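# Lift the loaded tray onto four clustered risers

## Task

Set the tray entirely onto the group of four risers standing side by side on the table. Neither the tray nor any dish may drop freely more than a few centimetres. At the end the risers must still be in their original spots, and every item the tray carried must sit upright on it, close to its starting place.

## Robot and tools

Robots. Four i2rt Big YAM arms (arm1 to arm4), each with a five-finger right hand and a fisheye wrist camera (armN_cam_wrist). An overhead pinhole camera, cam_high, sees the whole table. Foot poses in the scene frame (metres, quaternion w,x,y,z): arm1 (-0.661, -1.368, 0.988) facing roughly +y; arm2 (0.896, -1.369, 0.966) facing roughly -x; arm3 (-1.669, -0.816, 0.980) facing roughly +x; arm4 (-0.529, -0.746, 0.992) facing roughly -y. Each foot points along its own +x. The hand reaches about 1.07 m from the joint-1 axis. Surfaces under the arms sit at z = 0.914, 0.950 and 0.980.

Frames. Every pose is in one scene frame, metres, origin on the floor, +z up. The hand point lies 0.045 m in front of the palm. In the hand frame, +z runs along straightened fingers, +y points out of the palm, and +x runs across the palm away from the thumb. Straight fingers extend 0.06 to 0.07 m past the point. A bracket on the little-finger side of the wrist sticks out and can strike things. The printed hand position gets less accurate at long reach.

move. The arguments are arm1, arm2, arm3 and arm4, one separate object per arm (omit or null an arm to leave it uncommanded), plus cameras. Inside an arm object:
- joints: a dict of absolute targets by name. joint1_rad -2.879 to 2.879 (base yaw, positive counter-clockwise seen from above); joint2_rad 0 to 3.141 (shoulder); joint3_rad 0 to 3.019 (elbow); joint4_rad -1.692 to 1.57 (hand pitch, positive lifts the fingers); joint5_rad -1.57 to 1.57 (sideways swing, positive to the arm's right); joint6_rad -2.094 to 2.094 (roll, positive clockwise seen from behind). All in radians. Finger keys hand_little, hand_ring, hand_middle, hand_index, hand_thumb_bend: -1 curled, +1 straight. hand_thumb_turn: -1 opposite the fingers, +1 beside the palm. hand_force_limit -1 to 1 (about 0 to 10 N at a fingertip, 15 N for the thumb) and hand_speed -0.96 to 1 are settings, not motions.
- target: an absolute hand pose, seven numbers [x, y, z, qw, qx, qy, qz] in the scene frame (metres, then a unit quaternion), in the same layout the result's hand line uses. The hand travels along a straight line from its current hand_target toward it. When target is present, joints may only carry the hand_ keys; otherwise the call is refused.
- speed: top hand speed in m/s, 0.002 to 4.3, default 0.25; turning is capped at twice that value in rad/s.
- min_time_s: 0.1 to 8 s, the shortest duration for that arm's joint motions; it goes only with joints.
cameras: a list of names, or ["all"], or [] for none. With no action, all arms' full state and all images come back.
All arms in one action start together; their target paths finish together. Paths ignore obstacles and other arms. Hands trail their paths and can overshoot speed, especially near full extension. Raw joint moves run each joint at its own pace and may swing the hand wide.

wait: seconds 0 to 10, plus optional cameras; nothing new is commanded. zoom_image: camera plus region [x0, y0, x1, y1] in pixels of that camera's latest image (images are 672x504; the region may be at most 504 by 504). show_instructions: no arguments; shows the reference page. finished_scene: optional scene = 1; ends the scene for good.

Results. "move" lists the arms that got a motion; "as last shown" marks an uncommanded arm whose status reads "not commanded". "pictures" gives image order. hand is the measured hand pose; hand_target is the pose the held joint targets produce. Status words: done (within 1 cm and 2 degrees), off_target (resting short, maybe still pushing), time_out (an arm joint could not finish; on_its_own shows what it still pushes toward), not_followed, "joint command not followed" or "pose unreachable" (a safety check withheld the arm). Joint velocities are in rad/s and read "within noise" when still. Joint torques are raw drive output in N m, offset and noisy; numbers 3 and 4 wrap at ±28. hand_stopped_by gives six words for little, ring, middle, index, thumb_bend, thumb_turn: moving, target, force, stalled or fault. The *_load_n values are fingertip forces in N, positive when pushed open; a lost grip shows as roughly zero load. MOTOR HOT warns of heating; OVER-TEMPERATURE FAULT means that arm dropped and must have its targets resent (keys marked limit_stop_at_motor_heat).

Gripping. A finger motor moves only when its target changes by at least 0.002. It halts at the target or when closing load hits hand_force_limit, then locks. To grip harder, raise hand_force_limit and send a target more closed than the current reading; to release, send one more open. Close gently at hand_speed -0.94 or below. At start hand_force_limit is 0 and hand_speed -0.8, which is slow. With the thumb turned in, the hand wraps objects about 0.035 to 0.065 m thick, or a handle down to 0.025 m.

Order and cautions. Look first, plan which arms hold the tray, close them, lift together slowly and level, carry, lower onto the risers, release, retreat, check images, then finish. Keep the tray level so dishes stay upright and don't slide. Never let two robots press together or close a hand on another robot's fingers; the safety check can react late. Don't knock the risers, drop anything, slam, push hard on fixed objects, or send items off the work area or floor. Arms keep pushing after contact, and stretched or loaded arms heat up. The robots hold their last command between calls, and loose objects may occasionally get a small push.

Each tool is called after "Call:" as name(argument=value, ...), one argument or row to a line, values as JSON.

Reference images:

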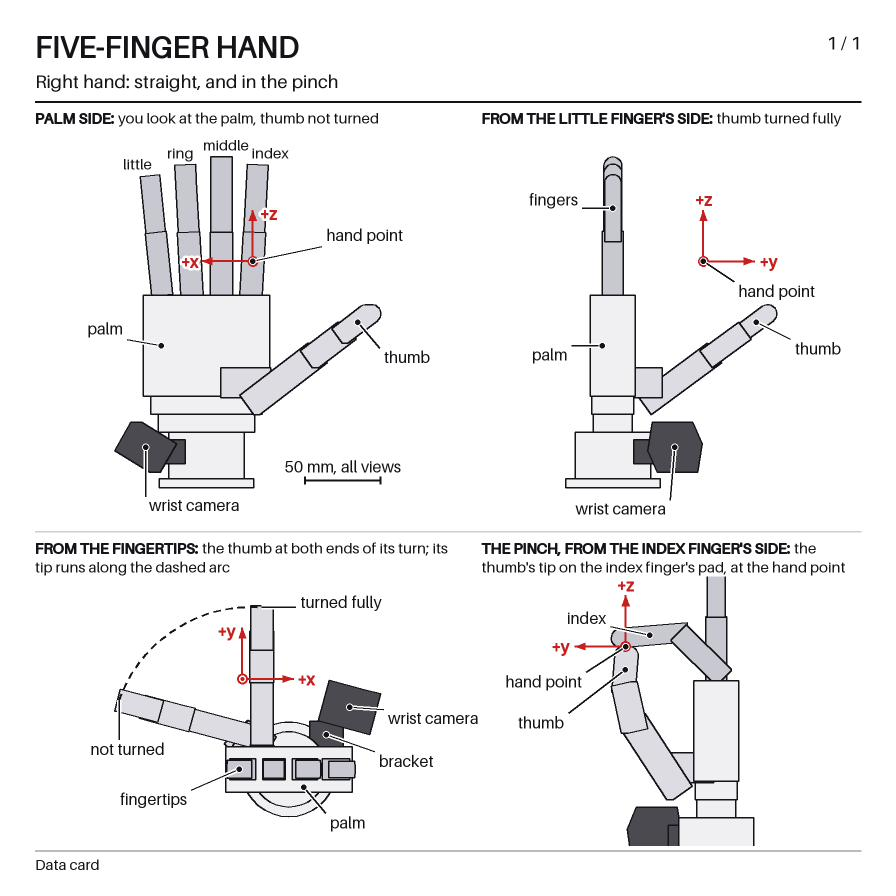

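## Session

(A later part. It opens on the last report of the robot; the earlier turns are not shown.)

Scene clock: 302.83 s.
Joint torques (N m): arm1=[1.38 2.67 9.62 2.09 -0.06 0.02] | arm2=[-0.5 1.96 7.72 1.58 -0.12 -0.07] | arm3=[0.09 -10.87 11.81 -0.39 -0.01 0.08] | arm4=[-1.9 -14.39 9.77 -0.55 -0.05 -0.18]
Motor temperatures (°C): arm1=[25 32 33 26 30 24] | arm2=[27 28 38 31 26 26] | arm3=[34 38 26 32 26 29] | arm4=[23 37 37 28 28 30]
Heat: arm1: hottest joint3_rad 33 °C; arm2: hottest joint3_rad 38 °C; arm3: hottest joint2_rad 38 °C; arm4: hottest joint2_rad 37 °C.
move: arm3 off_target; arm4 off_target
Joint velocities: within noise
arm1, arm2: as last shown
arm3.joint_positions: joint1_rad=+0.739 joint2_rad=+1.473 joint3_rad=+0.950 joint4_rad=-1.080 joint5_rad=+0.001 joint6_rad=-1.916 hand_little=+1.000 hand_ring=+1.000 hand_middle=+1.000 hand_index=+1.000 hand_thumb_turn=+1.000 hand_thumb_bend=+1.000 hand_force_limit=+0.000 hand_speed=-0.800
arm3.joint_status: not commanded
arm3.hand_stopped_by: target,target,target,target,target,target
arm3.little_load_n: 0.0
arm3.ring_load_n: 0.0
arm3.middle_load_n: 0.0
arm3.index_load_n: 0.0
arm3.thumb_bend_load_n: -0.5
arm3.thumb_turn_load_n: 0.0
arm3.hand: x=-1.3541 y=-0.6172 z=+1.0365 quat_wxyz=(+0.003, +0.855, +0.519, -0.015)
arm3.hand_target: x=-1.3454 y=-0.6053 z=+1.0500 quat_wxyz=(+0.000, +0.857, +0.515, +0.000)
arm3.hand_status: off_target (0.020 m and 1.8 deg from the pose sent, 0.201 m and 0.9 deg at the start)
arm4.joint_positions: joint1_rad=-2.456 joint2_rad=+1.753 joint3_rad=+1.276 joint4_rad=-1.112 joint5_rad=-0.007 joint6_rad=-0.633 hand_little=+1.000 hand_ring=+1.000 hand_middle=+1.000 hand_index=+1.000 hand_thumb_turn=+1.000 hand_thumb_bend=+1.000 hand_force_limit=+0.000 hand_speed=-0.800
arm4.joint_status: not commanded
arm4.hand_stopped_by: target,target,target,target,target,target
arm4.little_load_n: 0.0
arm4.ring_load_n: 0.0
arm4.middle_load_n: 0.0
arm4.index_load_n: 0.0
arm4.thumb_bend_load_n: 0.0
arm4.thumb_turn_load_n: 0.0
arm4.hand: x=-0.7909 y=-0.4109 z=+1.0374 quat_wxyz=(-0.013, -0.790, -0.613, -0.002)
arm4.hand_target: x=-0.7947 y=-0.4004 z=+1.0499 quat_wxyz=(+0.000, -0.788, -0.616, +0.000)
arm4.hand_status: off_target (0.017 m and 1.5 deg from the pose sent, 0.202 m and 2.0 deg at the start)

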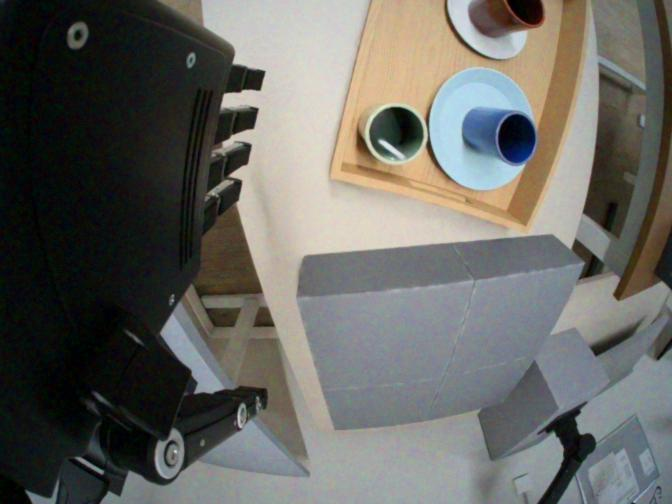

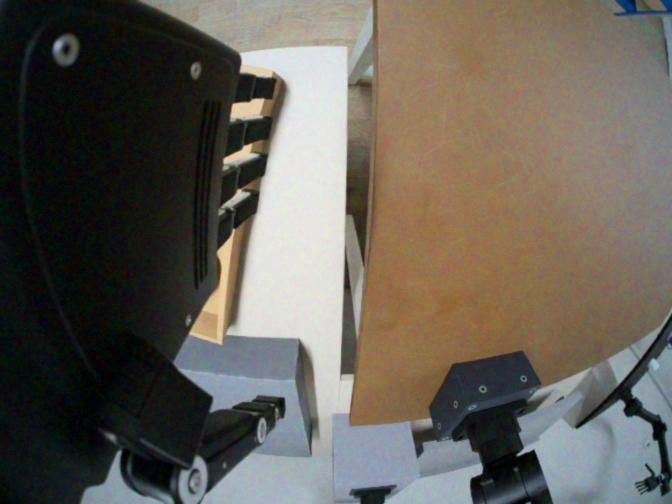

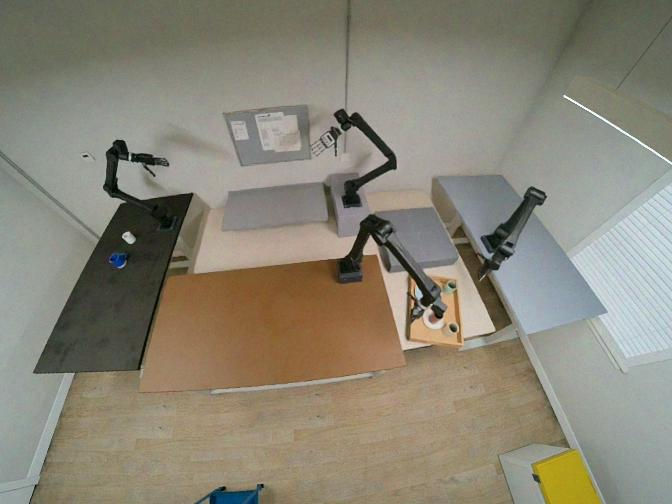

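Call:
move(
  arm3={"joints": {"joint1_rad": 0.152, "joint2_rad": 1.854, "joint3_rad": 1.45, "joint4_rad": -1.166, "joint5_rad": 0, "joint6_rad": 2.03}, "min_time_s": 5},
  cameras=["arm3_cam_wrist", "cam_high"],
)

Scene clock: 319.43 s.
Joint torques (N m): arm1=[1.38 2.67 9.62 2.09 -0.06 0.03] | arm2=[-0.44 2.02 7.73 1.63 -0.12 -0.08] | arm3=[-0.85 -14.8 12.63 -0.51 -0.11 0.05] | arm4=[-1.73 -14.27 9.81 -0.54 -0.05 -0.18]
Motor temperatures (°C): arm1=[25 32 33 26 30 24] | arm2=[27 28 38 31 26 26] | arm3=[34 37 28 31 25 28] | arm4=[23 38 37 28 28 30]
Heat: arm1: hottest joint3_rad 33 °C; arm2: hottest joint3_rad 38 °C; arm3: hottest joint2_rad 37 °C; arm4: hottest joint2_rad 38 °C.
move: arm3 done
Joint velocities: within noise
arm1, arm2, arm4: as last shown
arm2.index_load_n: 0.5
arm3.joint_positions: joint1_rad=+0.156 joint2_rad=+1.838 joint3_rad=+1.406 joint4_rad=-1.154 joint5_rad=+0.001 joint6_rad=+2.014 hand_little=+1.000 hand_ring=+1.000 hand_middle=+1.000 hand_index=+1.000 hand_thumb_turn=+1.000 hand_thumb_bend=+1.000 hand_force_limit=+0.000 hand_speed=-0.800
arm3.joint_status: all done
arm3.hand_stopped_by: target,target,target,target,target,target
arm3.little_load_n: 0.0
arm3.ring_load_n: 0.0
arm3.middle_load_n: 0.0
arm3.index_load_n: 0.0
arm3.thumb_bend_load_n: 0.0
arm3.thumb_turn_load_n: 0.0
arm3.hand: x=-1.0994 y=-0.6809 z=+1.0302 quat_wxyz=(+0.007, -0.140, -0.990, +0.001)
arm3.hand_target: x=-1.0838 y=-0.6817 z=+1.0380 quat_wxyz=(-0.001, -0.150, -0.989, -0.002)
arm3.hand_status: not commanded

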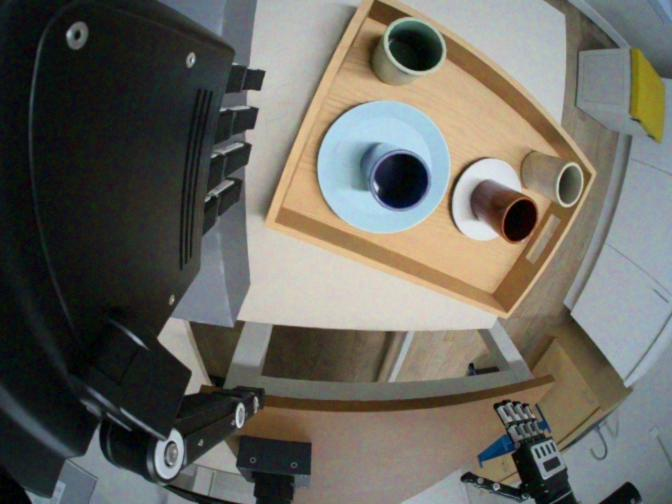

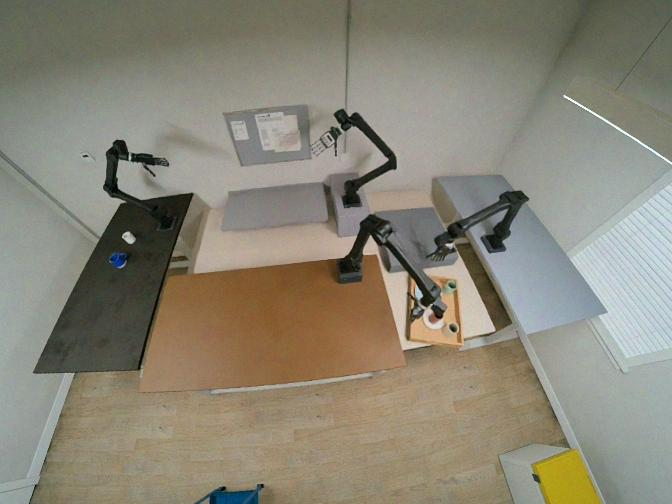

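Call:
move(
  arm3={"target": [-1.100, -0.693, 0.90, 0, 0.1564, 0.9877, 0], "speed": 0.12},
  cameras=["arm3_cam_wrist"],
)

Scene clock: 323.07 s.
Joint torques (N m): arm1=[1.32 2.67 9.62 2.09 -0.06 0.03] | arm2=[-0.56 1.9 7.72 1.63 -0.12 -0.06] | arm3=[-1.38 -16.32 6.54 0.46 -0.02 0.06] | arm4=[-1.85 -14.33 9.77 -0.55 -0.06 -0.18]
Motor temperatures (°C): arm1=[25 32 33 26 30 24] | arm2=[27 28 38 31 26 26] | arm3=[34 37 28 31 25 28] | arm4=[23 38 37 28 28 30]
Heat: arm1: hottest joint3_rad 33 °C; arm2: hottest joint3_rad 38 °C; arm3: hottest joint2_rad 37 °C; arm4: hottest joint2_rad 38 °C.
move: arm3 done
Joint velocities: within noise
arm1.joint_positions: joint1_rad=-1.592 joint2_rad=+0.578 joint3_rad=+1.358 joint4_rad=-1.352 joint5_rad=-0.216 joint6_rad=-1.047 hand_little=+1.000 hand_ring=+1.000 hand_middle=+1.000 hand_index=+1.000 hand_thumb_turn=+1.000 hand_thumb_bend=+1.000 hand_force_limit=+0.000 hand_speed=-0.800
arm1.joint_status: not commanded
arm1.hand_stopped_by: target,target,target,target,target,target
arm1.little_load_n: 0.0
arm1.ring_load_n: 0.0
arm1.middle_load_n: 0.0
arm1.index_load_n: 0.0
arm1.thumb_bend_load_n: 0.0
arm1.thumb_turn_load_n: 0.0
arm1.hand: x=-0.4560 y=-1.3661 z=+1.4585 quat_wxyz=(-0.214, +0.852, -0.180, +0.442)
arm1.hand_target: x=-0.4567 y=-1.3661 z=+1.4671 quat_wxyz=(-0.215, +0.848, -0.178, +0.451)
arm1.hand_status: not commanded
arm2.joint_positions: joint1_rad=-0.240 joint2_rad=+0.637 joint3_rad=+1.411 joint4_rad=-1.145 joint5_rad=-0.224 joint6_rad=-1.344 hand_little=+1.000 hand_ring=+1.000 hand_middle=+1.000 hand_index=+1.000 hand_thumb_turn=+1.000 hand_thumb_bend=+1.000 hand_force_limit=+0.000 hand_speed=-0.800
arm2.joint_status: not commanded
arm2.hand_stopped_by: target,target,target,target,target,target
arm2.little_load_n: 0.0
arm2.ring_load_n: 0.0
arm2.middle_load_n: 0.0
arm2.index_load_n: 0.0
arm2.thumb_bend_load_n: 0.0
arm2.thumb_turn_load_n: 0.0
arm2.hand: x=+0.6360 y=-1.2970 z=+1.5033 quat_wxyz=(+0.563, -0.126, -0.812, +0.093)
arm2.hand_target: x=+0.6376 y=-1.2973 z=+1.5152 quat_wxyz=(+0.573, -0.123, -0.805, +0.092)
arm2.hand_status: not commanded
arm3.joint_positions: joint1_rad=+0.146 joint2_rad=+1.997 joint3_rad=+1.276 joint4_rad=-0.847 joint5_rad=+0.001 joint6_rad=+2.015 hand_little=+1.000 hand_ring=+1.000 hand_middle=+1.000 hand_index=+1.000 hand_thumb_turn=+1.000 hand_thumb_bend=+1.000 hand_force_limit=+0.000 hand_speed=-0.800
arm3.joint_status: not commanded
arm3.hand_stopped_by: target,target,target,target,target,target
arm3.little_load_n: 0.0
arm3.ring_load_n: 0.0
arm3.middle_load_n: 0.0
arm3.index_load_n: 0.0
arm3.thumb_bend_load_n: 0.0
arm3.thumb_turn_load_n: 0.0
arm3.hand: x=-1.0998 y=-0.6870 z=+0.9084 quat_wxyz=(-0.002, -0.145, -0.989, -0.001)
arm3.hand_target: x=-1.1002 y=-0.6930 z=+0.9001 quat_wxyz=(+0.000, -0.156, -0.988, +0.000)
arm3.hand_status: done (0.010 m and 1.3 deg from the pose sent, 0.131 m and 2.1 deg at the start)
arm4: as last shown
arm4.thumb_turn_load_n: 0.5

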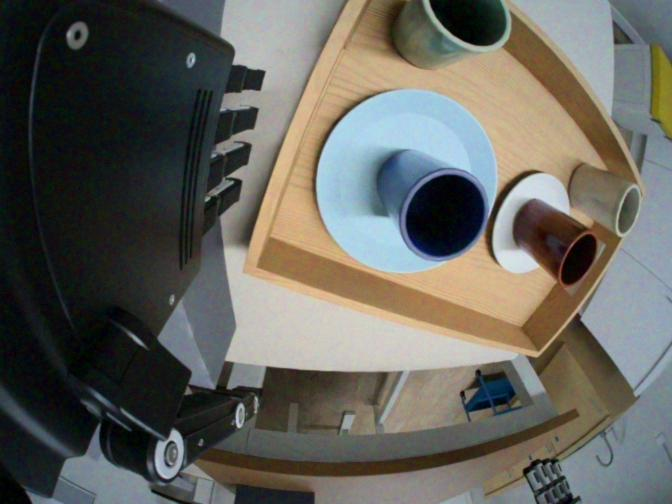

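Call:
move(
  arm3={"target": [-1.100, -0.695, 0.825, 0, 0.1564, 0.9877, 0], "speed": 0.08},
  cameras=["arm3_cam_wrist"],
)

Call:
zoom_image(
  camera="arm3_cam_wrist",
  region=[160, 30, 460, 330],
)

Scene clock: 326.10 s.
Joint torques (N m): arm1=[1.32 2.78 9.62 2.09 -0.06 0.03] | arm2=[-0.32 2.02 7.73 1.62 -0.12 -0.07] | arm3=[-1.32 -16.38 5.46 0.49 -0.04 0.02] | arm4=[-1.79 -14.27 9.8 -0.53 -0.05 -0.17]
Motor temperatures (°C): arm1=[25 32 34 26 30 24] | arm2=[27 28 38 31 26 26] | arm3=[34 37 28 31 25 28] | arm4=[23 38 37 28 28 30]
Heat: arm1: hottest joint3_rad 34 °C; arm2: hottest joint3_rad 38 °C; arm3: hottest joint2_rad 37 °C; arm4: hottest joint2_rad 38 °C.
move: arm3 off_target
Joint velocities: within noise
arm1, arm2, arm4: as last shown
arm3.joint_positions: joint1_rad=+0.142 joint2_rad=+2.137 joint3_rad=+1.264 joint4_rad=-0.693 joint5_rad=+0.001 joint6_rad=+2.015 hand_little=+1.000 hand_ring=+1.000 hand_middle=+1.000 hand_index=+1.000 hand_thumb_turn=+1.000 hand_thumb_bend=+1.000 hand_force_limit=+0.000 hand_speed=-0.800
arm3.joint_status: not commanded
arm3.hand_stopped_by: target,target,target,target,target,target
arm3.little_load_n: 0.0
arm3.ring_load_n: 0.0
arm3.middle_load_n: 0.0
arm3.index_load_n: 0.0
arm3.thumb_bend_load_n: 0.0
arm3.thumb_turn_load_n: 0.0
arm3.hand: x=-1.0980 y=-0.6888 z=+0.8343 quat_wxyz=(-0.003, -0.147, -0.989, -0.002)
arm3.hand_target: x=-1.1000 y=-0.6950 z=+0.8253 quat_wxyz=(+0.000, -0.156, -0.988, +0.000)
arm3.hand_status: off_target (0.011 m and 1.2 deg from the pose sent, 0.084 m and 1.4 deg at the start)
arm4.ring_load_n: 0.5
arm4.thumb_turn_load_n: 0.0

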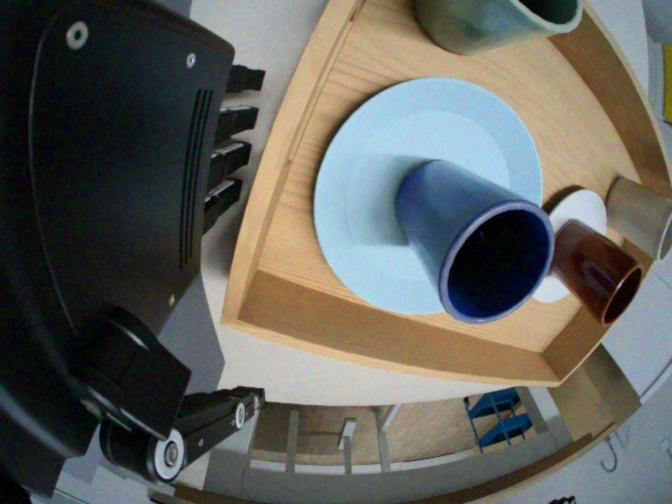

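Scaled by 1.680 from the camera's image (finer frame: 960x720).

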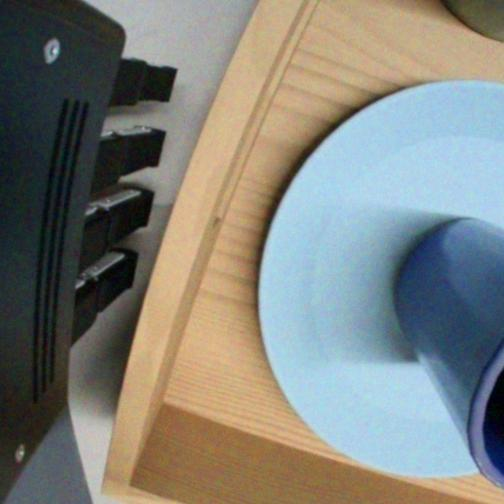

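Call:
move(
  arm3={"target": [-1.082, -0.625, 0.825, 0, 0.1305, 0.9914, 0], "speed": 0.04},
  cameras=["arm3_cam_wrist", "cam_high"],
)

Call:
zoom_image(
  camera="cam_high",
  region=[360, 190, 528, 350],
)

Scene clock: 330.73 s.
Joint torques (N m): arm1=[1.32 2.73 9.62 2.09 -0.06 0.02] | arm2=[-0.44 1.85 7.73 1.61 -0.12 -0.07] | arm3=[4.07 -16.03 11.25 0.36 -1.31 -0.22] | arm4=[-1.9 -14.27 9.8 -0.54 -0.05 -0.18]
Motor temperatures (°C): arm1=[25 32 34 26 30 24] | arm2=[27 28 38 31 26 26] | arm3=[34 37 28 31 25 28] | arm4=[23 38 37 28 27 30]
Heat: arm1: hottest joint3_rad 34 °C; arm2: hottest joint3_rad 38 °C; arm3: hottest joint2_rad 37 °C; arm4: hottest joint2_rad 38 °C.
move: arm3 off_target
Joint velocities: within noise
arm1, arm2, arm4: as last shown
arm3.joint_positions: joint1_rad=+0.193 joint2_rad=+2.174 joint3_rad=+1.308 joint4_rad=-0.753 joint5_rad=+0.035 joint6_rad=+2.099 hand_little=+1.000 hand_ring=+1.000 hand_middle=+1.000 hand_index=+1.000 hand_thumb_turn=+1.000 hand_thumb_bend=+1.000 hand_force_limit=+0.000 hand_speed=-0.800
arm3.joint_status: not commanded
arm3.hand_stopped_by: target,target,target,target,target,target
arm3.little_load_n: 0.0
arm3.ring_load_n: 0.0
arm3.middle_load_n: 0.0
arm3.index_load_n: 0.5
arm3.thumb_bend_load_n: -0.5
arm3.thumb_turn_load_n: 0.0
arm3.hand: x=-1.1018 y=-0.6704 z=+0.8224 quat_wxyz=(+0.015, -0.163, -0.986, +0.024)
arm3.hand_target: x=-1.0854 y=-0.6259 z=+0.8269 quat_wxyz=(+0.000, -0.130, -0.991, +0.000)
arm3.hand_status: off_target (0.050 m and 4.9 deg from the pose sent, 0.066 m and 1.9 deg at the start)
arm4.ring_load_n: 0.0

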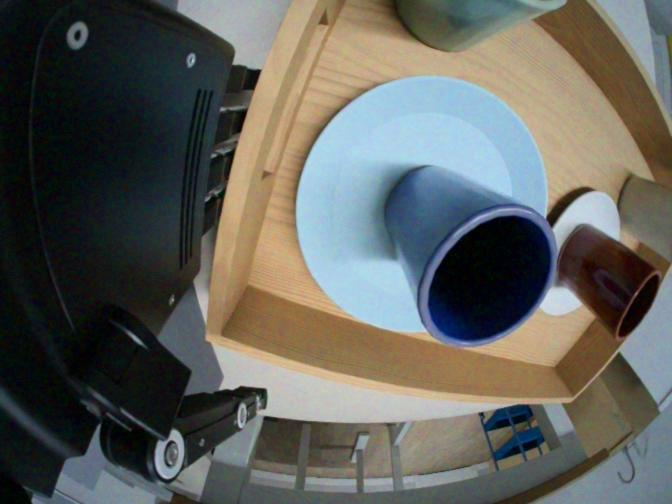

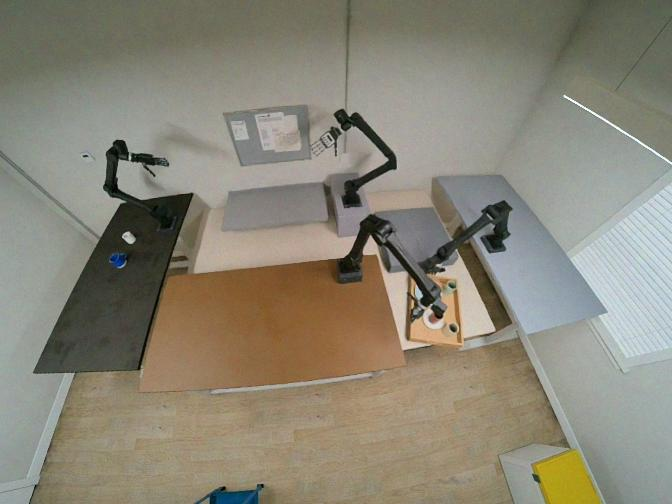

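Scaled by 3.000.

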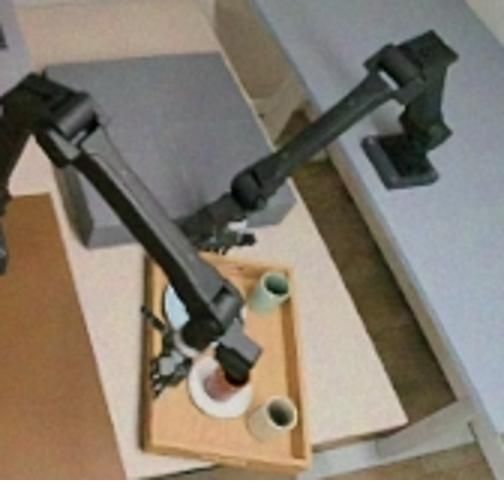

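Call:
move(
  arm3={"target": [-1.070, -0.585, 0.825, 0, 0.1305, 0.9914, 0], "speed": 0.04},
  cameras=["arm3_cam_wrist", "cam_high"],
)

Call:
zoom_image(
  camera="cam_high",
  region=[360, 190, 528, 350],
)

Scene clock: 333.93 s.
Joint torques (N m): arm1=[1.32 2.73 9.62 2.11 -0.06 0.02] | arm2=[-0.44 2.02 7.73 1.62 -0.12 -0.07] | arm3=[4.31 -16.85 11.34 0.23 -1.47 -0.11] | arm4=[-1.85 -14.33 9.81 -0.54 -0.05 -0.18]
Motor temperatures (°C): arm1=[25 32 34 26 30 24] | arm2=[27 28 38 31 26 26] | arm3=[34 37 28 31 26 28] | arm4=[23 38 37 28 27 30]
Heat: arm1: hottest joint3_rad 34 °C; arm2: hottest joint3_rad 38 °C; arm3: hottest joint2_rad 37 °C; arm4: hottest joint2_rad 38 °C.
move: arm3 off_target
Joint velocities: within noise
arm1, arm2, arm4: as last shown
arm3.joint_positions: joint1_rad=+0.254 joint2_rad=+2.217 joint3_rad=+1.398 joint4_rad=-0.791 joint5_rad=+0.040 joint6_rad=+2.152 hand_little=+1.000 hand_ring=+1.000 hand_middle=+1.000 hand_index=+1.000 hand_thumb_turn=+1.000 hand_thumb_bend=+1.000 hand_force_limit=+0.000 hand_speed=-0.800
arm3.joint_status: not commanded
arm3.hand_stopped_by: target,target,target,target,target,target
arm3.little_load_n: 0.0
arm3.ring_load_n: 0.0
arm3.middle_load_n: 0.0
arm3.index_load_n: 0.5
arm3.thumb_bend_load_n: 0.0
arm3.thumb_turn_load_n: 0.0
arm3.hand: x=-1.0826 y=-0.6324 z=+0.8228 quat_wxyz=(+0.009, -0.159, -0.987, +0.025)
arm3.hand_target: x=-1.0731 y=-0.5861 z=+0.8266 quat_wxyz=(+0.000, -0.130, -0.991, +0.000)
arm3.hand_status: off_target (0.049 m and 4.5 deg from the pose sent, 0.091 m and 4.9 deg at the start)
arm4.little_load_n: -0.5
arm4.thumb_turn_load_n: -0.5

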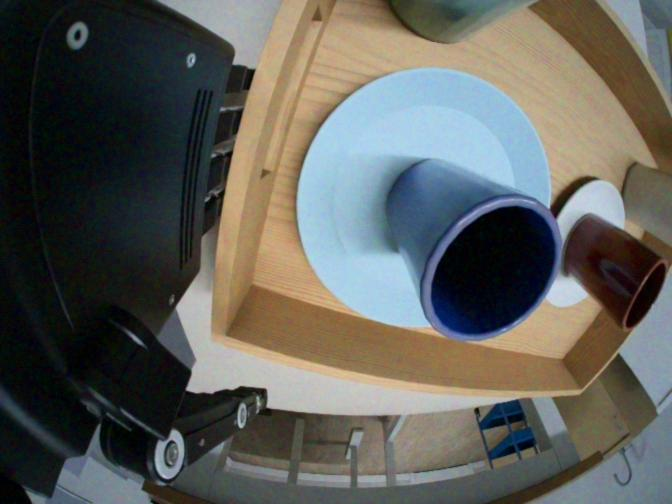

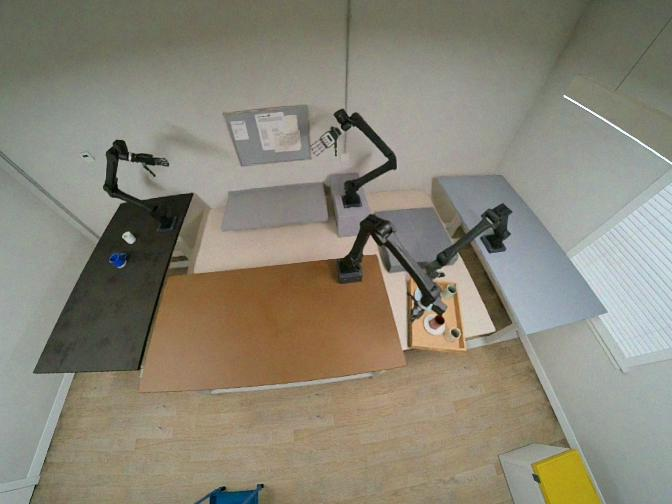

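Scaled by 3.000.

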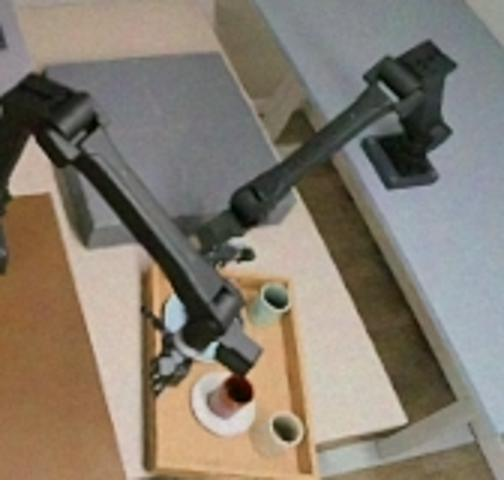

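Call:
move(
  arm3={"target": [-1.060, -0.553, 0.825, 0, 0.1305, 0.9914, 0], "speed": 0.04},
  cameras=["arm3_cam_wrist", "cam_high"],
)

Call:
zoom_image(
  camera="cam_high",
  region=[360, 190, 528, 350],
)

Scene clock: 338.70 s.
Joint torques (N m): arm1=[1.38 2.73 9.63 2.07 -0.06 0.02] | arm2=[-0.38 1.96 7.75 1.63 -0.12 -0.07] | arm3=[4.01 -17.9 11.48 0.23 -1.5 -0.07] | arm4=[-1.96 -14.33 9.78 -0.55 -0.06 -0.18]
Motor temperatures (°C): arm1=[25 32 34 26 30 24] | arm2=[27 28 38 31 26 26] | arm3=[34 37 28 31 26 28] | arm4=[23 38 37 28 27 30]
Heat: arm1: hottest joint3_rad 34 °C; arm2: hottest joint3_rad 38 °C; arm3: hottest joint2_rad 37 °C; arm4: hottest joint2_rad 38 °C.
move: arm3 off_target
Joint velocities: within noise
arm1, arm2, arm4: as last shown
arm3.joint_positions: joint1_rad=+0.292 joint2_rad=+2.254 joint3_rad=+1.478 joint4_rad=-0.830 joint5_rad=+0.029 joint6_rad=+2.153 hand_little=+1.000 hand_ring=+1.000 hand_middle=+1.000 hand_index=+1.000 hand_thumb_turn=+1.000 hand_thumb_bend=+1.000 hand_force_limit=+0.000 hand_speed=-0.800
arm3.joint_status: not commanded
arm3.hand_stopped_by: target,target,target,target,target,target
arm3.little_load_n: 0.0
arm3.ring_load_n: 0.0
arm3.middle_load_n: 0.0
arm3.index_load_n: 0.5
arm3.thumb_bend_load_n: 0.0
arm3.thumb_turn_load_n: 0.0
arm3.hand: x=-1.0694 y=-0.6019 z=+0.8238 quat_wxyz=(+0.010, -0.141, -0.990, +0.019)
arm3.hand_target: x=-1.0631 y=-0.5545 z=+0.8266 quat_wxyz=(+0.002, -0.114, -0.993, -0.005)
arm3.hand_status: off_target (0.050 m and 2.7 deg from the pose sent, 0.083 m and 4.5 deg at the start; a joint's target at an end of its range on 45 of 49 steps)
arm4.little_load_n: 0.0
arm4.thumb_turn_load_n: 0.0

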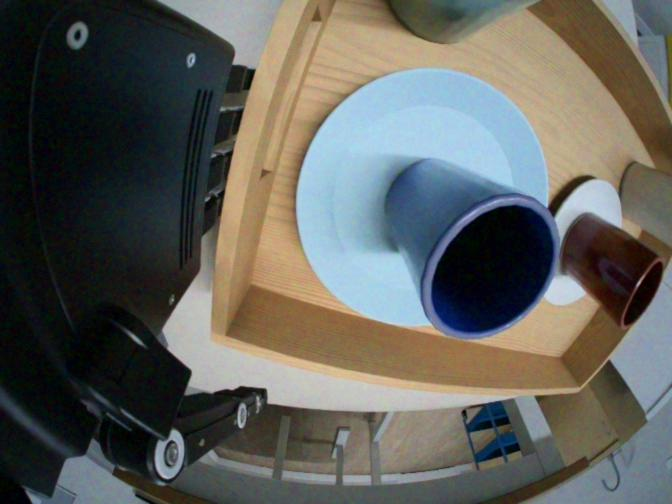

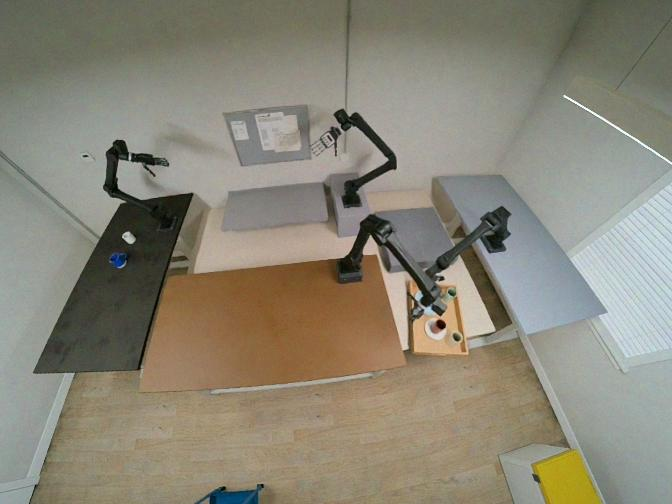

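Scaled by 3.000.

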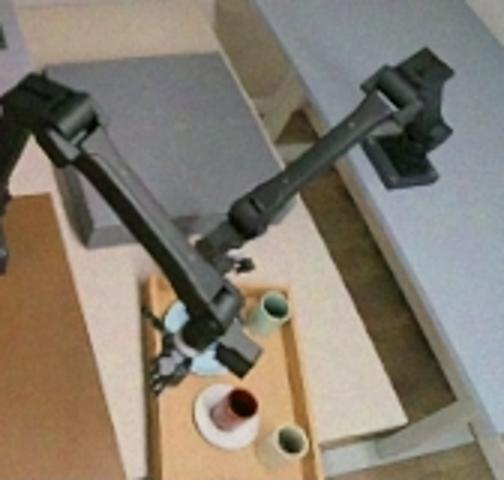

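Call:
move(
  arm3={"target": [-1.085, -0.645, 0.825, 0, 0.1305, 0.9914, 0], "speed": 0.08},
  cameras=[],
)

Call:
move(
  arm3={"target": [-1.10, -0.66, 1.02, 0, 0.1305, 0.9914, 0], "speed": 0.15},
  cameras=["arm3_cam_wrist", "cam_high"],
)

Call:
zoom_image(
  camera="arm3_cam_wrist",
  region=[220, 0, 640, 380],
)

Scene clock: 342.60 s.
Joint torques (N m): arm1=[1.38 2.73 9.62 2.07 -0.06 0.02] | arm2=[-0.38 1.9 7.75 1.62 -0.11 -0.07] | arm3=[-0.67 -19.6 5.29 0.43 0 -0.26] | arm4=[-1.79 -14.27 9.81 -0.58 -0.05 -0.18]
Motor temperatures (°C): arm1=[25 32 34 26 30 24] | arm2=[27 28 38 31 26 26] | arm3=[34 37 28 31 26 28] | arm4=[23 39 37 28 27 30]
Heat: arm1: hottest joint3_rad 34 °C; arm2: hottest joint3_rad 38 °C; arm3: hottest joint2_rad 37 °C; arm4: hottest joint2_rad 39 °C.
move: arm3 done
Joint velocities: within noise
arm1, arm2, arm4: as last shown
arm1.ring_load_n: -0.5
arm2.index_load_n: -0.5
arm2.thumb_turn_load_n: -0.5
arm3.joint_positions: joint1_rad=+0.215 joint2_rad=+2.206 joint3_rad=+1.361 joint4_rad=-0.741 joint5_rad=+0.002 joint6_rad=+2.070 hand_little=+1.000 hand_ring=+1.000 hand_middle=+1.000 hand_index=+1.000 hand_thumb_turn=+1.000 hand_thumb_bend=+1.000 hand_force_limit=+0.000 hand_speed=-0.800
arm3.joint_status: not commanded
arm3.hand_stopped_by: target,target,target,target,target,target
arm3.little_load_n: 0.0
arm3.ring_load_n: 0.0
arm3.middle_load_n: 0.0
arm3.index_load_n: 0.0
arm3.thumb_bend_load_n: 0.0
arm3.thumb_turn_load_n: 0.0
arm3.hand: x=-1.0852 y=-0.6450 z=+0.8213 quat_wxyz=(+0.006, -0.138, -0.990, +0.002)
arm3.hand_target: x=-1.0849 y=-0.6450 z=+0.8251 quat_wxyz=(+0.000, -0.131, -0.991, +0.000)
arm3.hand_status: done (0.004 m and 1.1 deg from the pose sent, 0.046 m and 2.7 deg at the start)

Scene clock: 344.67 s.
Joint torques (N m): arm1=[1.32 2.73 9.62 2.09 -0.06 0.03] | arm2=[-0.5 1.96 7.76 1.62 -0.12 -0.07] | arm3=[-1.26 -16.32 12.07 -0.51 -0.02 -0.23] | arm4=[-1.79 -14.27 9.8 -0.55 -0.05 -0.18]
Motor temperatures (°C): arm1=[25 31 34 26 30 24] | arm2=[27 28 38 31 26 26] | arm3=[34 37 28 31 26 28] | arm4=[23 39 37 28 27 30]
Heat: arm1: hottest joint3_rad 34 °C; arm2: hottest joint3_rad 38 °C; arm3: hottest joint2_rad 37 °C; arm4: hottest joint2_rad 39 °C.
move: arm3 off_target
Joint velocities: within noise
arm1, arm2: as last shown
arm1.ring_load_n: 0.0
arm2.index_load_n: 0.0
arm2.thumb_turn_load_n: 0.0
arm3.joint_positions: joint1_rad=+0.202 joint2_rad=+1.851 joint3_rad=+1.349 joint4_rad=-1.103 joint5_rad=+0.002 joint6_rad=+2.049 hand_little=+1.000 hand_ring=+1.000 hand_middle=+1.000 hand_index=+1.000 hand_thumb_turn=+1.000 hand_thumb_bend=+1.000 hand_force_limit=+0.000 hand_speed=-0.800
arm3.joint_status: not commanded
arm3.hand_stopped_by: target,target,target,target,target,target
arm3.little_load_n: 0.0
arm3.ring_load_n: 0.0
arm3.middle_load_n: 0.0
arm3.index_load_n: 0.0
arm3.thumb_bend_load_n: 0.0
arm3.thumb_turn_load_n: 0.0
arm3.hand: x=-1.1167 y=-0.6592 z=+1.0029 quat_wxyz=(+0.015, -0.134, -0.991, +0.005)
arm3.hand_target: x=-1.1006 y=-0.6603 z=+1.0201 quat_wxyz=(+0.000, -0.131, -0.991, +0.000)
arm3.hand_status: off_target (0.024 m and 1.9 deg from the pose sent, 0.200 m and 1.1 deg at the start)
arm4.joint_positions: joint1_rad=-2.456 joint2_rad=+1.753 joint3_rad=+1.276 joint4_rad=-1.112 joint5_rad=-0.007 joint6_rad=-0.633 hand_little=+1.000 hand_ring=+1.000 hand_middle=+1.000 hand_index=+1.000 hand_thumb_turn=+1.000 hand_thumb_bend=+1.000 hand_force_limit=+0.000 hand_speed=-0.800
arm4.joint_status: not commanded
arm4.hand_stopped_by: target,target,target,target,target,target
arm4.little_load_n: 0.0
arm4.ring_load_n: 0.0
arm4.middle_load_n: 0.0
arm4.index_load_n: 0.0
arm4.thumb_bend_load_n: 0.0
arm4.thumb_turn_load_n: 0.0
arm4.hand: x=-0.7909 y=-0.4109 z=+1.0374 quat_wxyz=(-0.013, -0.790, -0.613, -0.002)
arm4.hand_target: x=-0.7947 y=-0.4004 z=+1.0499 quat_wxyz=(+0.000, -0.788, -0.616, +0.000)
arm4.hand_status: not commanded

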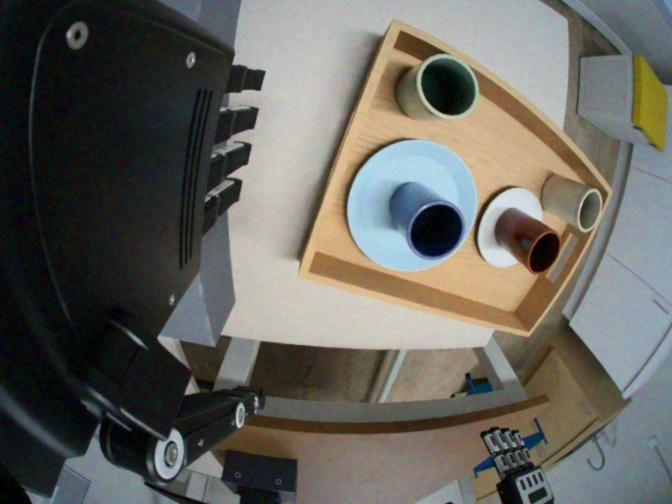

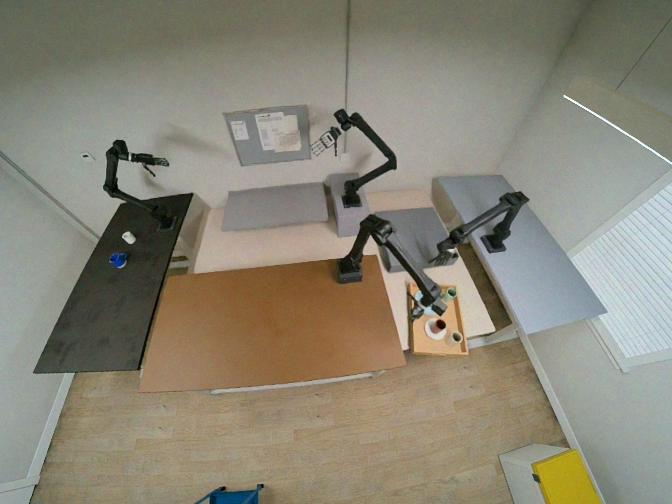

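Scaled by 1.200 from the camera's image (finer frame: 960x720).

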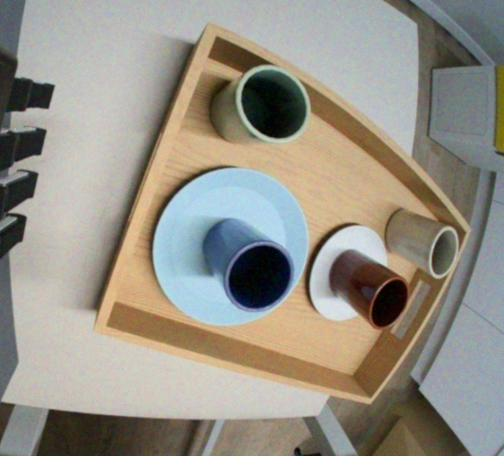

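Call:
move(
  arm3={"target": [-1.1351, -0.6566, 0.93, 0, 0.1305, 0.9914, 0], "speed": 0.1, "joints": {"hand_little": 0.0, "hand_ring": 0.0, "hand_middle": 0.0, "hand_index": 0.0, "hand_thumb_turn": -1, "hand_speed": -0.4}},
  cameras=["arm3_cam_wrist"],
)

Call:
zoom_image(
  camera="arm3_cam_wrist",
  region=[160, 30, 560, 400],
)

Scene clock: 390.93 s.
Joint torques (N m): arm1=[1.32 2.67 9.62 2.1 -0.06 0.03] | arm2=[-0.5 2.02 7.75 1.62 -0.12 -0.07] | arm3=[0.21 -14.92 6.6 0.47 -0.08 -0.05] | arm4=[-1.85 -14.21 9.8 -0.59 -0.05 -0.18]
Motor temperatures (°C): arm1=[25 31 34 26 30 24] | arm2=[27 28 38 31 26 26] | arm3=[34 38 32 31 25 28] | arm4=[23 39 38 27 27 30]
Heat: arm1: hottest joint3_rad 34 °C; arm2: hottest joint3_rad 38 °C; arm3: hottest joint2_rad 38 °C; arm4: hottest joint2_rad 39 °C.
move: arm3 done
Joint velocities: within noise
arm1, arm2, arm4: as last shown
arm1.index_load_n: -0.5
arm3.joint_positions: joint1_rad=+0.205 joint2_rad=+1.893 joint3_rad=+1.205 joint4_rad=-0.878 joint5_rad=+0.002 joint6_rad=+2.049 hand_little=+0.000 hand_ring=+0.000 hand_middle=+0.000 hand_index=+0.000 hand_thumb_turn=-1.000 hand_thumb_bend=+1.000 hand_force_limit=+0.000 hand_speed=-0.400
arm3.joint_status: all done
arm3.hand_stopped_by: target,target,target,target,target,target
arm3.little_load_n: 0.0
arm3.ring_load_n: 0.0
arm3.middle_load_n: 0.0
arm3.index_load_n: 0.0
arm3.thumb_bend_load_n: 0.0
arm3.thumb_turn_load_n: 0.0
arm3.hand: x=-1.1313 y=-0.6605 z=+0.9390 quat_wxyz=(-0.004, -0.133, -0.991, -0.001)
arm3.hand_target: x=-1.1351 y=-0.6567 z=+0.9302 quat_wxyz=(+0.000, -0.131, -0.991, +0.000)
arm3.hand_status: done (0.010 m and 0.5 deg from the pose sent, 0.075 m and 1.9 deg at the start)

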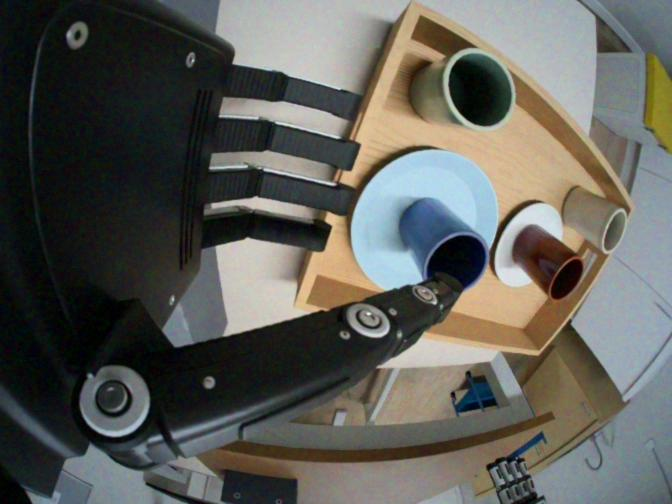

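Scaled by 1.260 from the camera's image (finer frame: 960x720).

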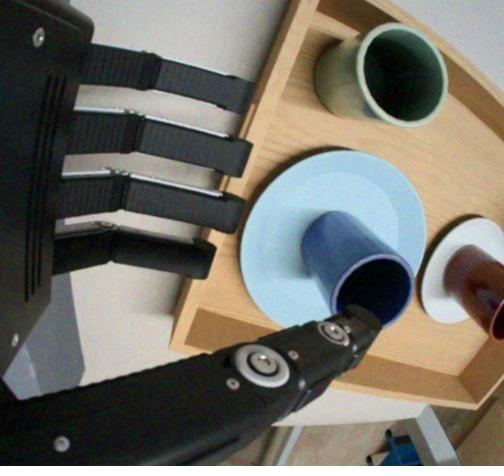

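Call:
move(
  arm3={"target": [-1.1351, -0.6556, 0.85, 0, 0.1305, 0.9914, 0], "speed": 0.08},
  cameras=["arm3_cam_wrist"],
)

Call:
zoom_image(
  camera="arm3_cam_wrist",
  region=[180, 30, 580, 430],
)

Scene clock: 394.67 s.
Joint torques (N m): arm1=[1.32 2.67 9.62 2.09 -0.06 0.03] | arm2=[-0.32 2.08 7.72 1.62 -0.12 -0.07] | arm3=[0.03 -15.91 5.53 0.53 -0.11 -0.03] | arm4=[-1.85 -14.27 9.81 -0.58 -0.05 -0.18]
Motor temperatures (°C): arm1=[25 31 34 26 30 24] | arm2=[27 28 38 31 26 26] | arm3=[34 38 31 31 25 28] | arm4=[23 39 38 27 27 30]
Heat: arm1: hottest joint3_rad 34 °C; arm2: hottest joint3_rad 38 °C; arm3: hottest joint2_rad 38 °C; arm4: hottest joint2_rad 39 °C.
move: arm3 off_target
Joint velocities: within noise
arm1.joint_positions: joint1_rad=-1.592 joint2_rad=+0.578 joint3_rad=+1.358 joint4_rad=-1.352 joint5_rad=-0.216 joint6_rad=-1.047 hand_little=+1.000 hand_ring=+1.000 hand_middle=+1.000 hand_index=+1.000 hand_thumb_turn=+1.000 hand_thumb_bend=+1.000 hand_force_limit=+0.000 hand_speed=-0.800
arm1.joint_status: not commanded
arm1.hand_stopped_by: target,target,target,target,target,target
arm1.little_load_n: 0.0
arm1.ring_load_n: 0.0
arm1.middle_load_n: 0.0
arm1.index_load_n: 0.0
arm1.thumb_bend_load_n: 0.0
arm1.thumb_turn_load_n: 0.0
arm1.hand: x=-0.4560 y=-1.3661 z=+1.4585 quat_wxyz=(-0.214, +0.852, -0.180, +0.442)
arm1.hand_target: x=-0.4567 y=-1.3661 z=+1.4671 quat_wxyz=(-0.215, +0.848, -0.178, +0.451)
arm1.hand_status: not commanded
arm2.joint_positions: joint1_rad=-0.240 joint2_rad=+0.637 joint3_rad=+1.411 joint4_rad=-1.145 joint5_rad=-0.224 joint6_rad=-1.344 hand_little=+1.000 hand_ring=+1.000 hand_middle=+1.000 hand_index=+1.000 hand_thumb_turn=+1.000 hand_thumb_bend=+1.000 hand_force_limit=+0.000 hand_speed=-0.800
arm2.joint_status: not commanded
arm2.hand_stopped_by: target,target,target,target,target,target
arm2.little_load_n: 0.0
arm2.ring_load_n: 0.0
arm2.middle_load_n: 0.0
arm2.index_load_n: 0.0
arm2.thumb_bend_load_n: 0.0
arm2.thumb_turn_load_n: 0.0
arm2.hand: x=+0.6360 y=-1.2970 z=+1.5033 quat_wxyz=(+0.563, -0.126, -0.812, +0.093)
arm2.hand_target: x=+0.6376 y=-1.2973 z=+1.5152 quat_wxyz=(+0.573, -0.123, -0.805, +0.092)
arm2.hand_status: not commanded
arm3.joint_positions: joint1_rad=+0.206 joint2_rad=+2.044 joint3_rad=+1.178 joint4_rad=-0.700 joint5_rad=+0.002 joint6_rad=+2.049 hand_little=+0.000 hand_ring=+0.000 hand_middle=+0.000 hand_index=+0.000 hand_thumb_turn=-1.000 hand_thumb_bend=+1.000 hand_force_limit=+0.000 hand_speed=-0.400
arm3.joint_status: not commanded
arm3.hand_stopped_by: target,target,target,target,target,target
arm3.little_load_n: 0.0
arm3.ring_load_n: 0.0
arm3.middle_load_n: 0.0
arm3.index_load_n: 0.0
arm3.thumb_bend_load_n: 0.0
arm3.thumb_turn_load_n: 0.0
arm3.hand: x=-1.1304 y=-0.6594 z=+0.8589 quat_wxyz=(-0.003, -0.132, -0.991, -0.001)
arm3.hand_target: x=-1.1352 y=-0.6558 z=+0.8502 quat_wxyz=(+0.000, -0.131, -0.991, +0.000)
arm3.hand_status: off_target (0.011 m and 0.5 deg from the pose sent, 0.089 m and 0.5 deg at the start)
arm4: as last shown

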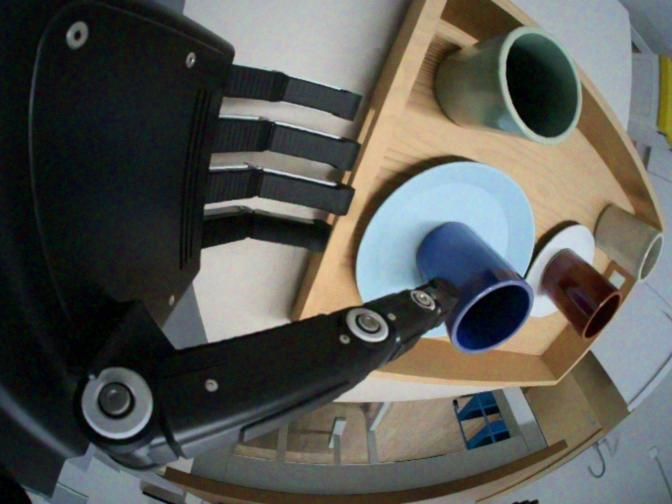

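Scaled by 1.260 from the camera's image (finer frame: 960x720).

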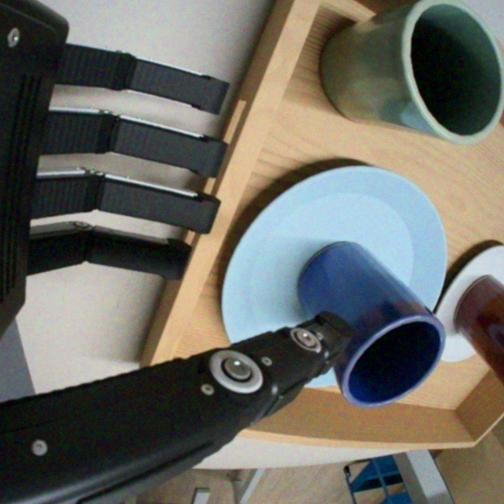

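Call:
move(
  arm3={"target": [-1.1371, -0.6560, 0.785, 0, 0.1305, 0.9914, 0], "speed": 0.05, "joints": {"hand_little": -0.14, "hand_ring": -0.14, "hand_middle": -0.14, "hand_index": -0.14}},
  cameras=["arm3_cam_wrist"],
)

Call:
zoom_image(
  camera="arm3_cam_wrist",
  region=[200, 30, 450, 280],
)

Scene clock: 410.83 s.
Joint torques (N m): arm1=[1.32 2.73 9.62 2.09 -0.06 0.03] | arm2=[-0.32 2.02 7.71 1.61 -0.12 -0.07] | arm3=[-0.32 -16.09 4.9 0.53 -0.14 -0.03] | arm4=[-1.79 -14.33 9.8 -0.54 -0.05 -0.17]
Motor temperatures (°C): arm1=[24 31 34 26 30 24] | arm2=[27 28 38 30 26 26] | arm3=[33 37 29 31 25 28] | arm4=[23 39 38 27 27 29]
Heat: arm1: hottest joint3_rad 34 °C; arm2: hottest joint3_rad 38 °C; arm3: hottest joint2_rad 37 °C; arm4: hottest joint2_rad 39 °C.
move: arm3 done
Joint velocities: within noise
arm1, arm2, arm4: as last shown
arm2.index_load_n: 0.5
arm3.joint_positions: joint1_rad=+0.207 joint2_rad=+2.181 joint3_rad=+1.178 joint4_rad=-0.566 joint5_rad=+0.004 joint6_rad=+2.049 hand_little=-0.140 hand_ring=-0.140 hand_middle=-0.140 hand_index=-0.140 hand_thumb_turn=-1.000 hand_thumb_bend=+1.000 hand_force_limit=+0.000 hand_speed=-0.400
arm3.joint_status: all done
arm3.hand_stopped_by: target,target,target,target,target,target
arm3.little_load_n: 0.0
arm3.ring_load_n: 0.0
arm3.middle_load_n: 0.0
arm3.index_load_n: 0.0
arm3.thumb_bend_load_n: 0.0
arm3.thumb_turn_load_n: 0.0
arm3.hand: x=-1.1335 y=-0.6602 z=+0.7927 quat_wxyz=(-0.002, -0.132, -0.991, +0.000)
arm3.hand_target: x=-1.1373 y=-0.6561 z=+0.7850 quat_wxyz=(+0.000, -0.130, -0.991, +0.000)
arm3.hand_status: done (0.009 m and 0.3 deg from the pose sent, 0.074 m and 0.5 deg at the start)

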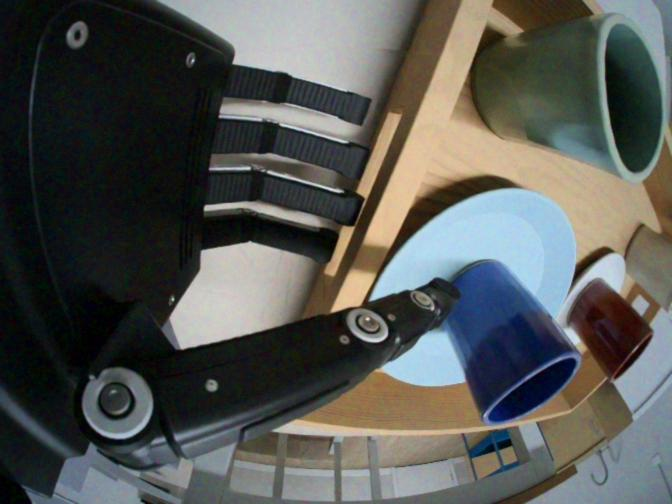

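Scaled by 2.016 from the camera's image (finer frame: 960x720).

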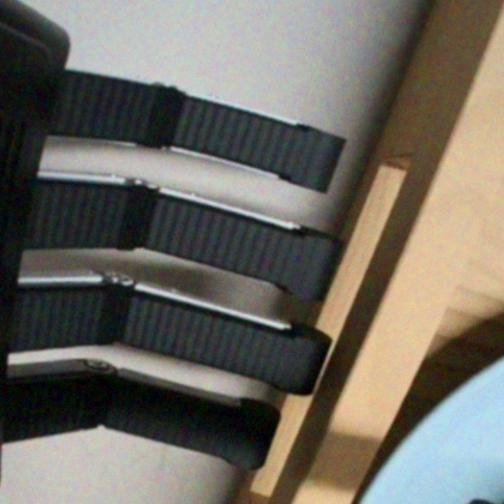

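Call:
move(
  arm3={"target": [-1.1371, -0.6560, 0.765, 0, 0.1305, 0.9914, 0], "speed": 0.05},
  cameras=["arm3_cam_wrist"],
)

Call:
zoom_image(
  camera="arm3_cam_wrist",
  region=[200, 30, 450, 280],
)

Scene clock: 418.10 s.
Joint torques (N m): arm1=[1.32 2.73 9.63 2.09 -0.06 0.02] | arm2=[-0.5 2.02 7.76 1.65 -0.13 -0.08] | arm3=[0.38 -15.97 5.3 0.44 -0.18 -0.03] | arm4=[-1.73 -14.27 9.8 -0.57 -0.05 -0.19]
Motor temperatures (°C): arm1=[24 31 34 26 30 24] | arm2=[27 28 38 30 26 26] | arm3=[33 37 28 31 25 28] | arm4=[23 39 38 27 27 29]
Heat: arm1: hottest joint3_rad 34 °C; arm2: hottest joint3_rad 38 °C; arm3: hottest joint2_rad 37 °C; arm4: hottest joint2_rad 39 °C.
move: arm3 done
Joint velocities: within noise
arm1, arm2, arm4: as last shown
arm2.index_load_n: 0.0
arm3.joint_positions: joint1_rad=+0.207 joint2_rad=+2.227 joint3_rad=+1.178 joint4_rad=-0.529 joint5_rad=+0.004 joint6_rad=+2.049 hand_little=-0.140 hand_ring=-0.140 hand_middle=-0.140 hand_index=-0.140 hand_thumb_turn=-1.000 hand_thumb_bend=+1.000 hand_force_limit=+0.000 hand_speed=-0.400
arm3.joint_status: not commanded
arm3.hand_stopped_by: target,target,target,target,target,target
arm3.little_load_n: 0.0
arm3.ring_load_n: 0.0
arm3.middle_load_n: 0.0
arm3.index_load_n: 0.0
arm3.thumb_bend_load_n: 0.0
arm3.thumb_turn_load_n: 0.0
arm3.hand: x=-1.1385 y=-0.6612 z=+0.7705 quat_wxyz=(+0.002, -0.132, -0.991, +0.002)
arm3.hand_target: x=-1.1372 y=-0.6560 z=+0.7652 quat_wxyz=(+0.000, -0.130, -0.991, +0.000)
arm3.hand_status: done (0.008 m and 0.3 deg from the pose sent, 0.028 m and 0.3 deg at the start)

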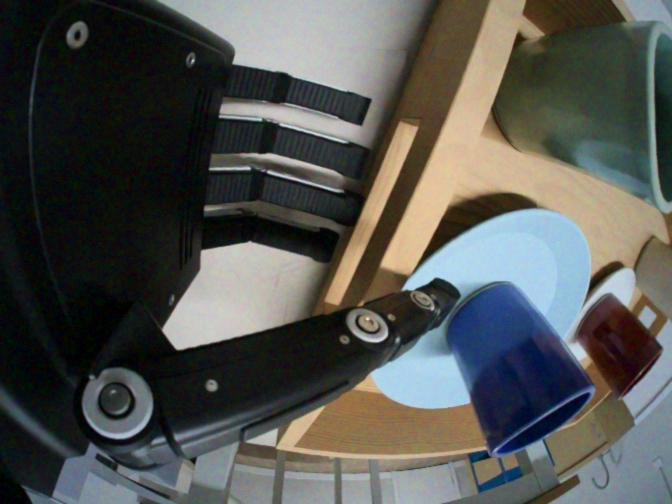

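Scaled by 2.016 from the camera's image (finer frame: 960x720).

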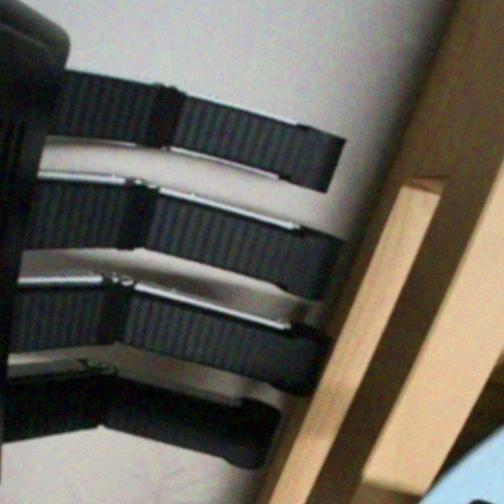

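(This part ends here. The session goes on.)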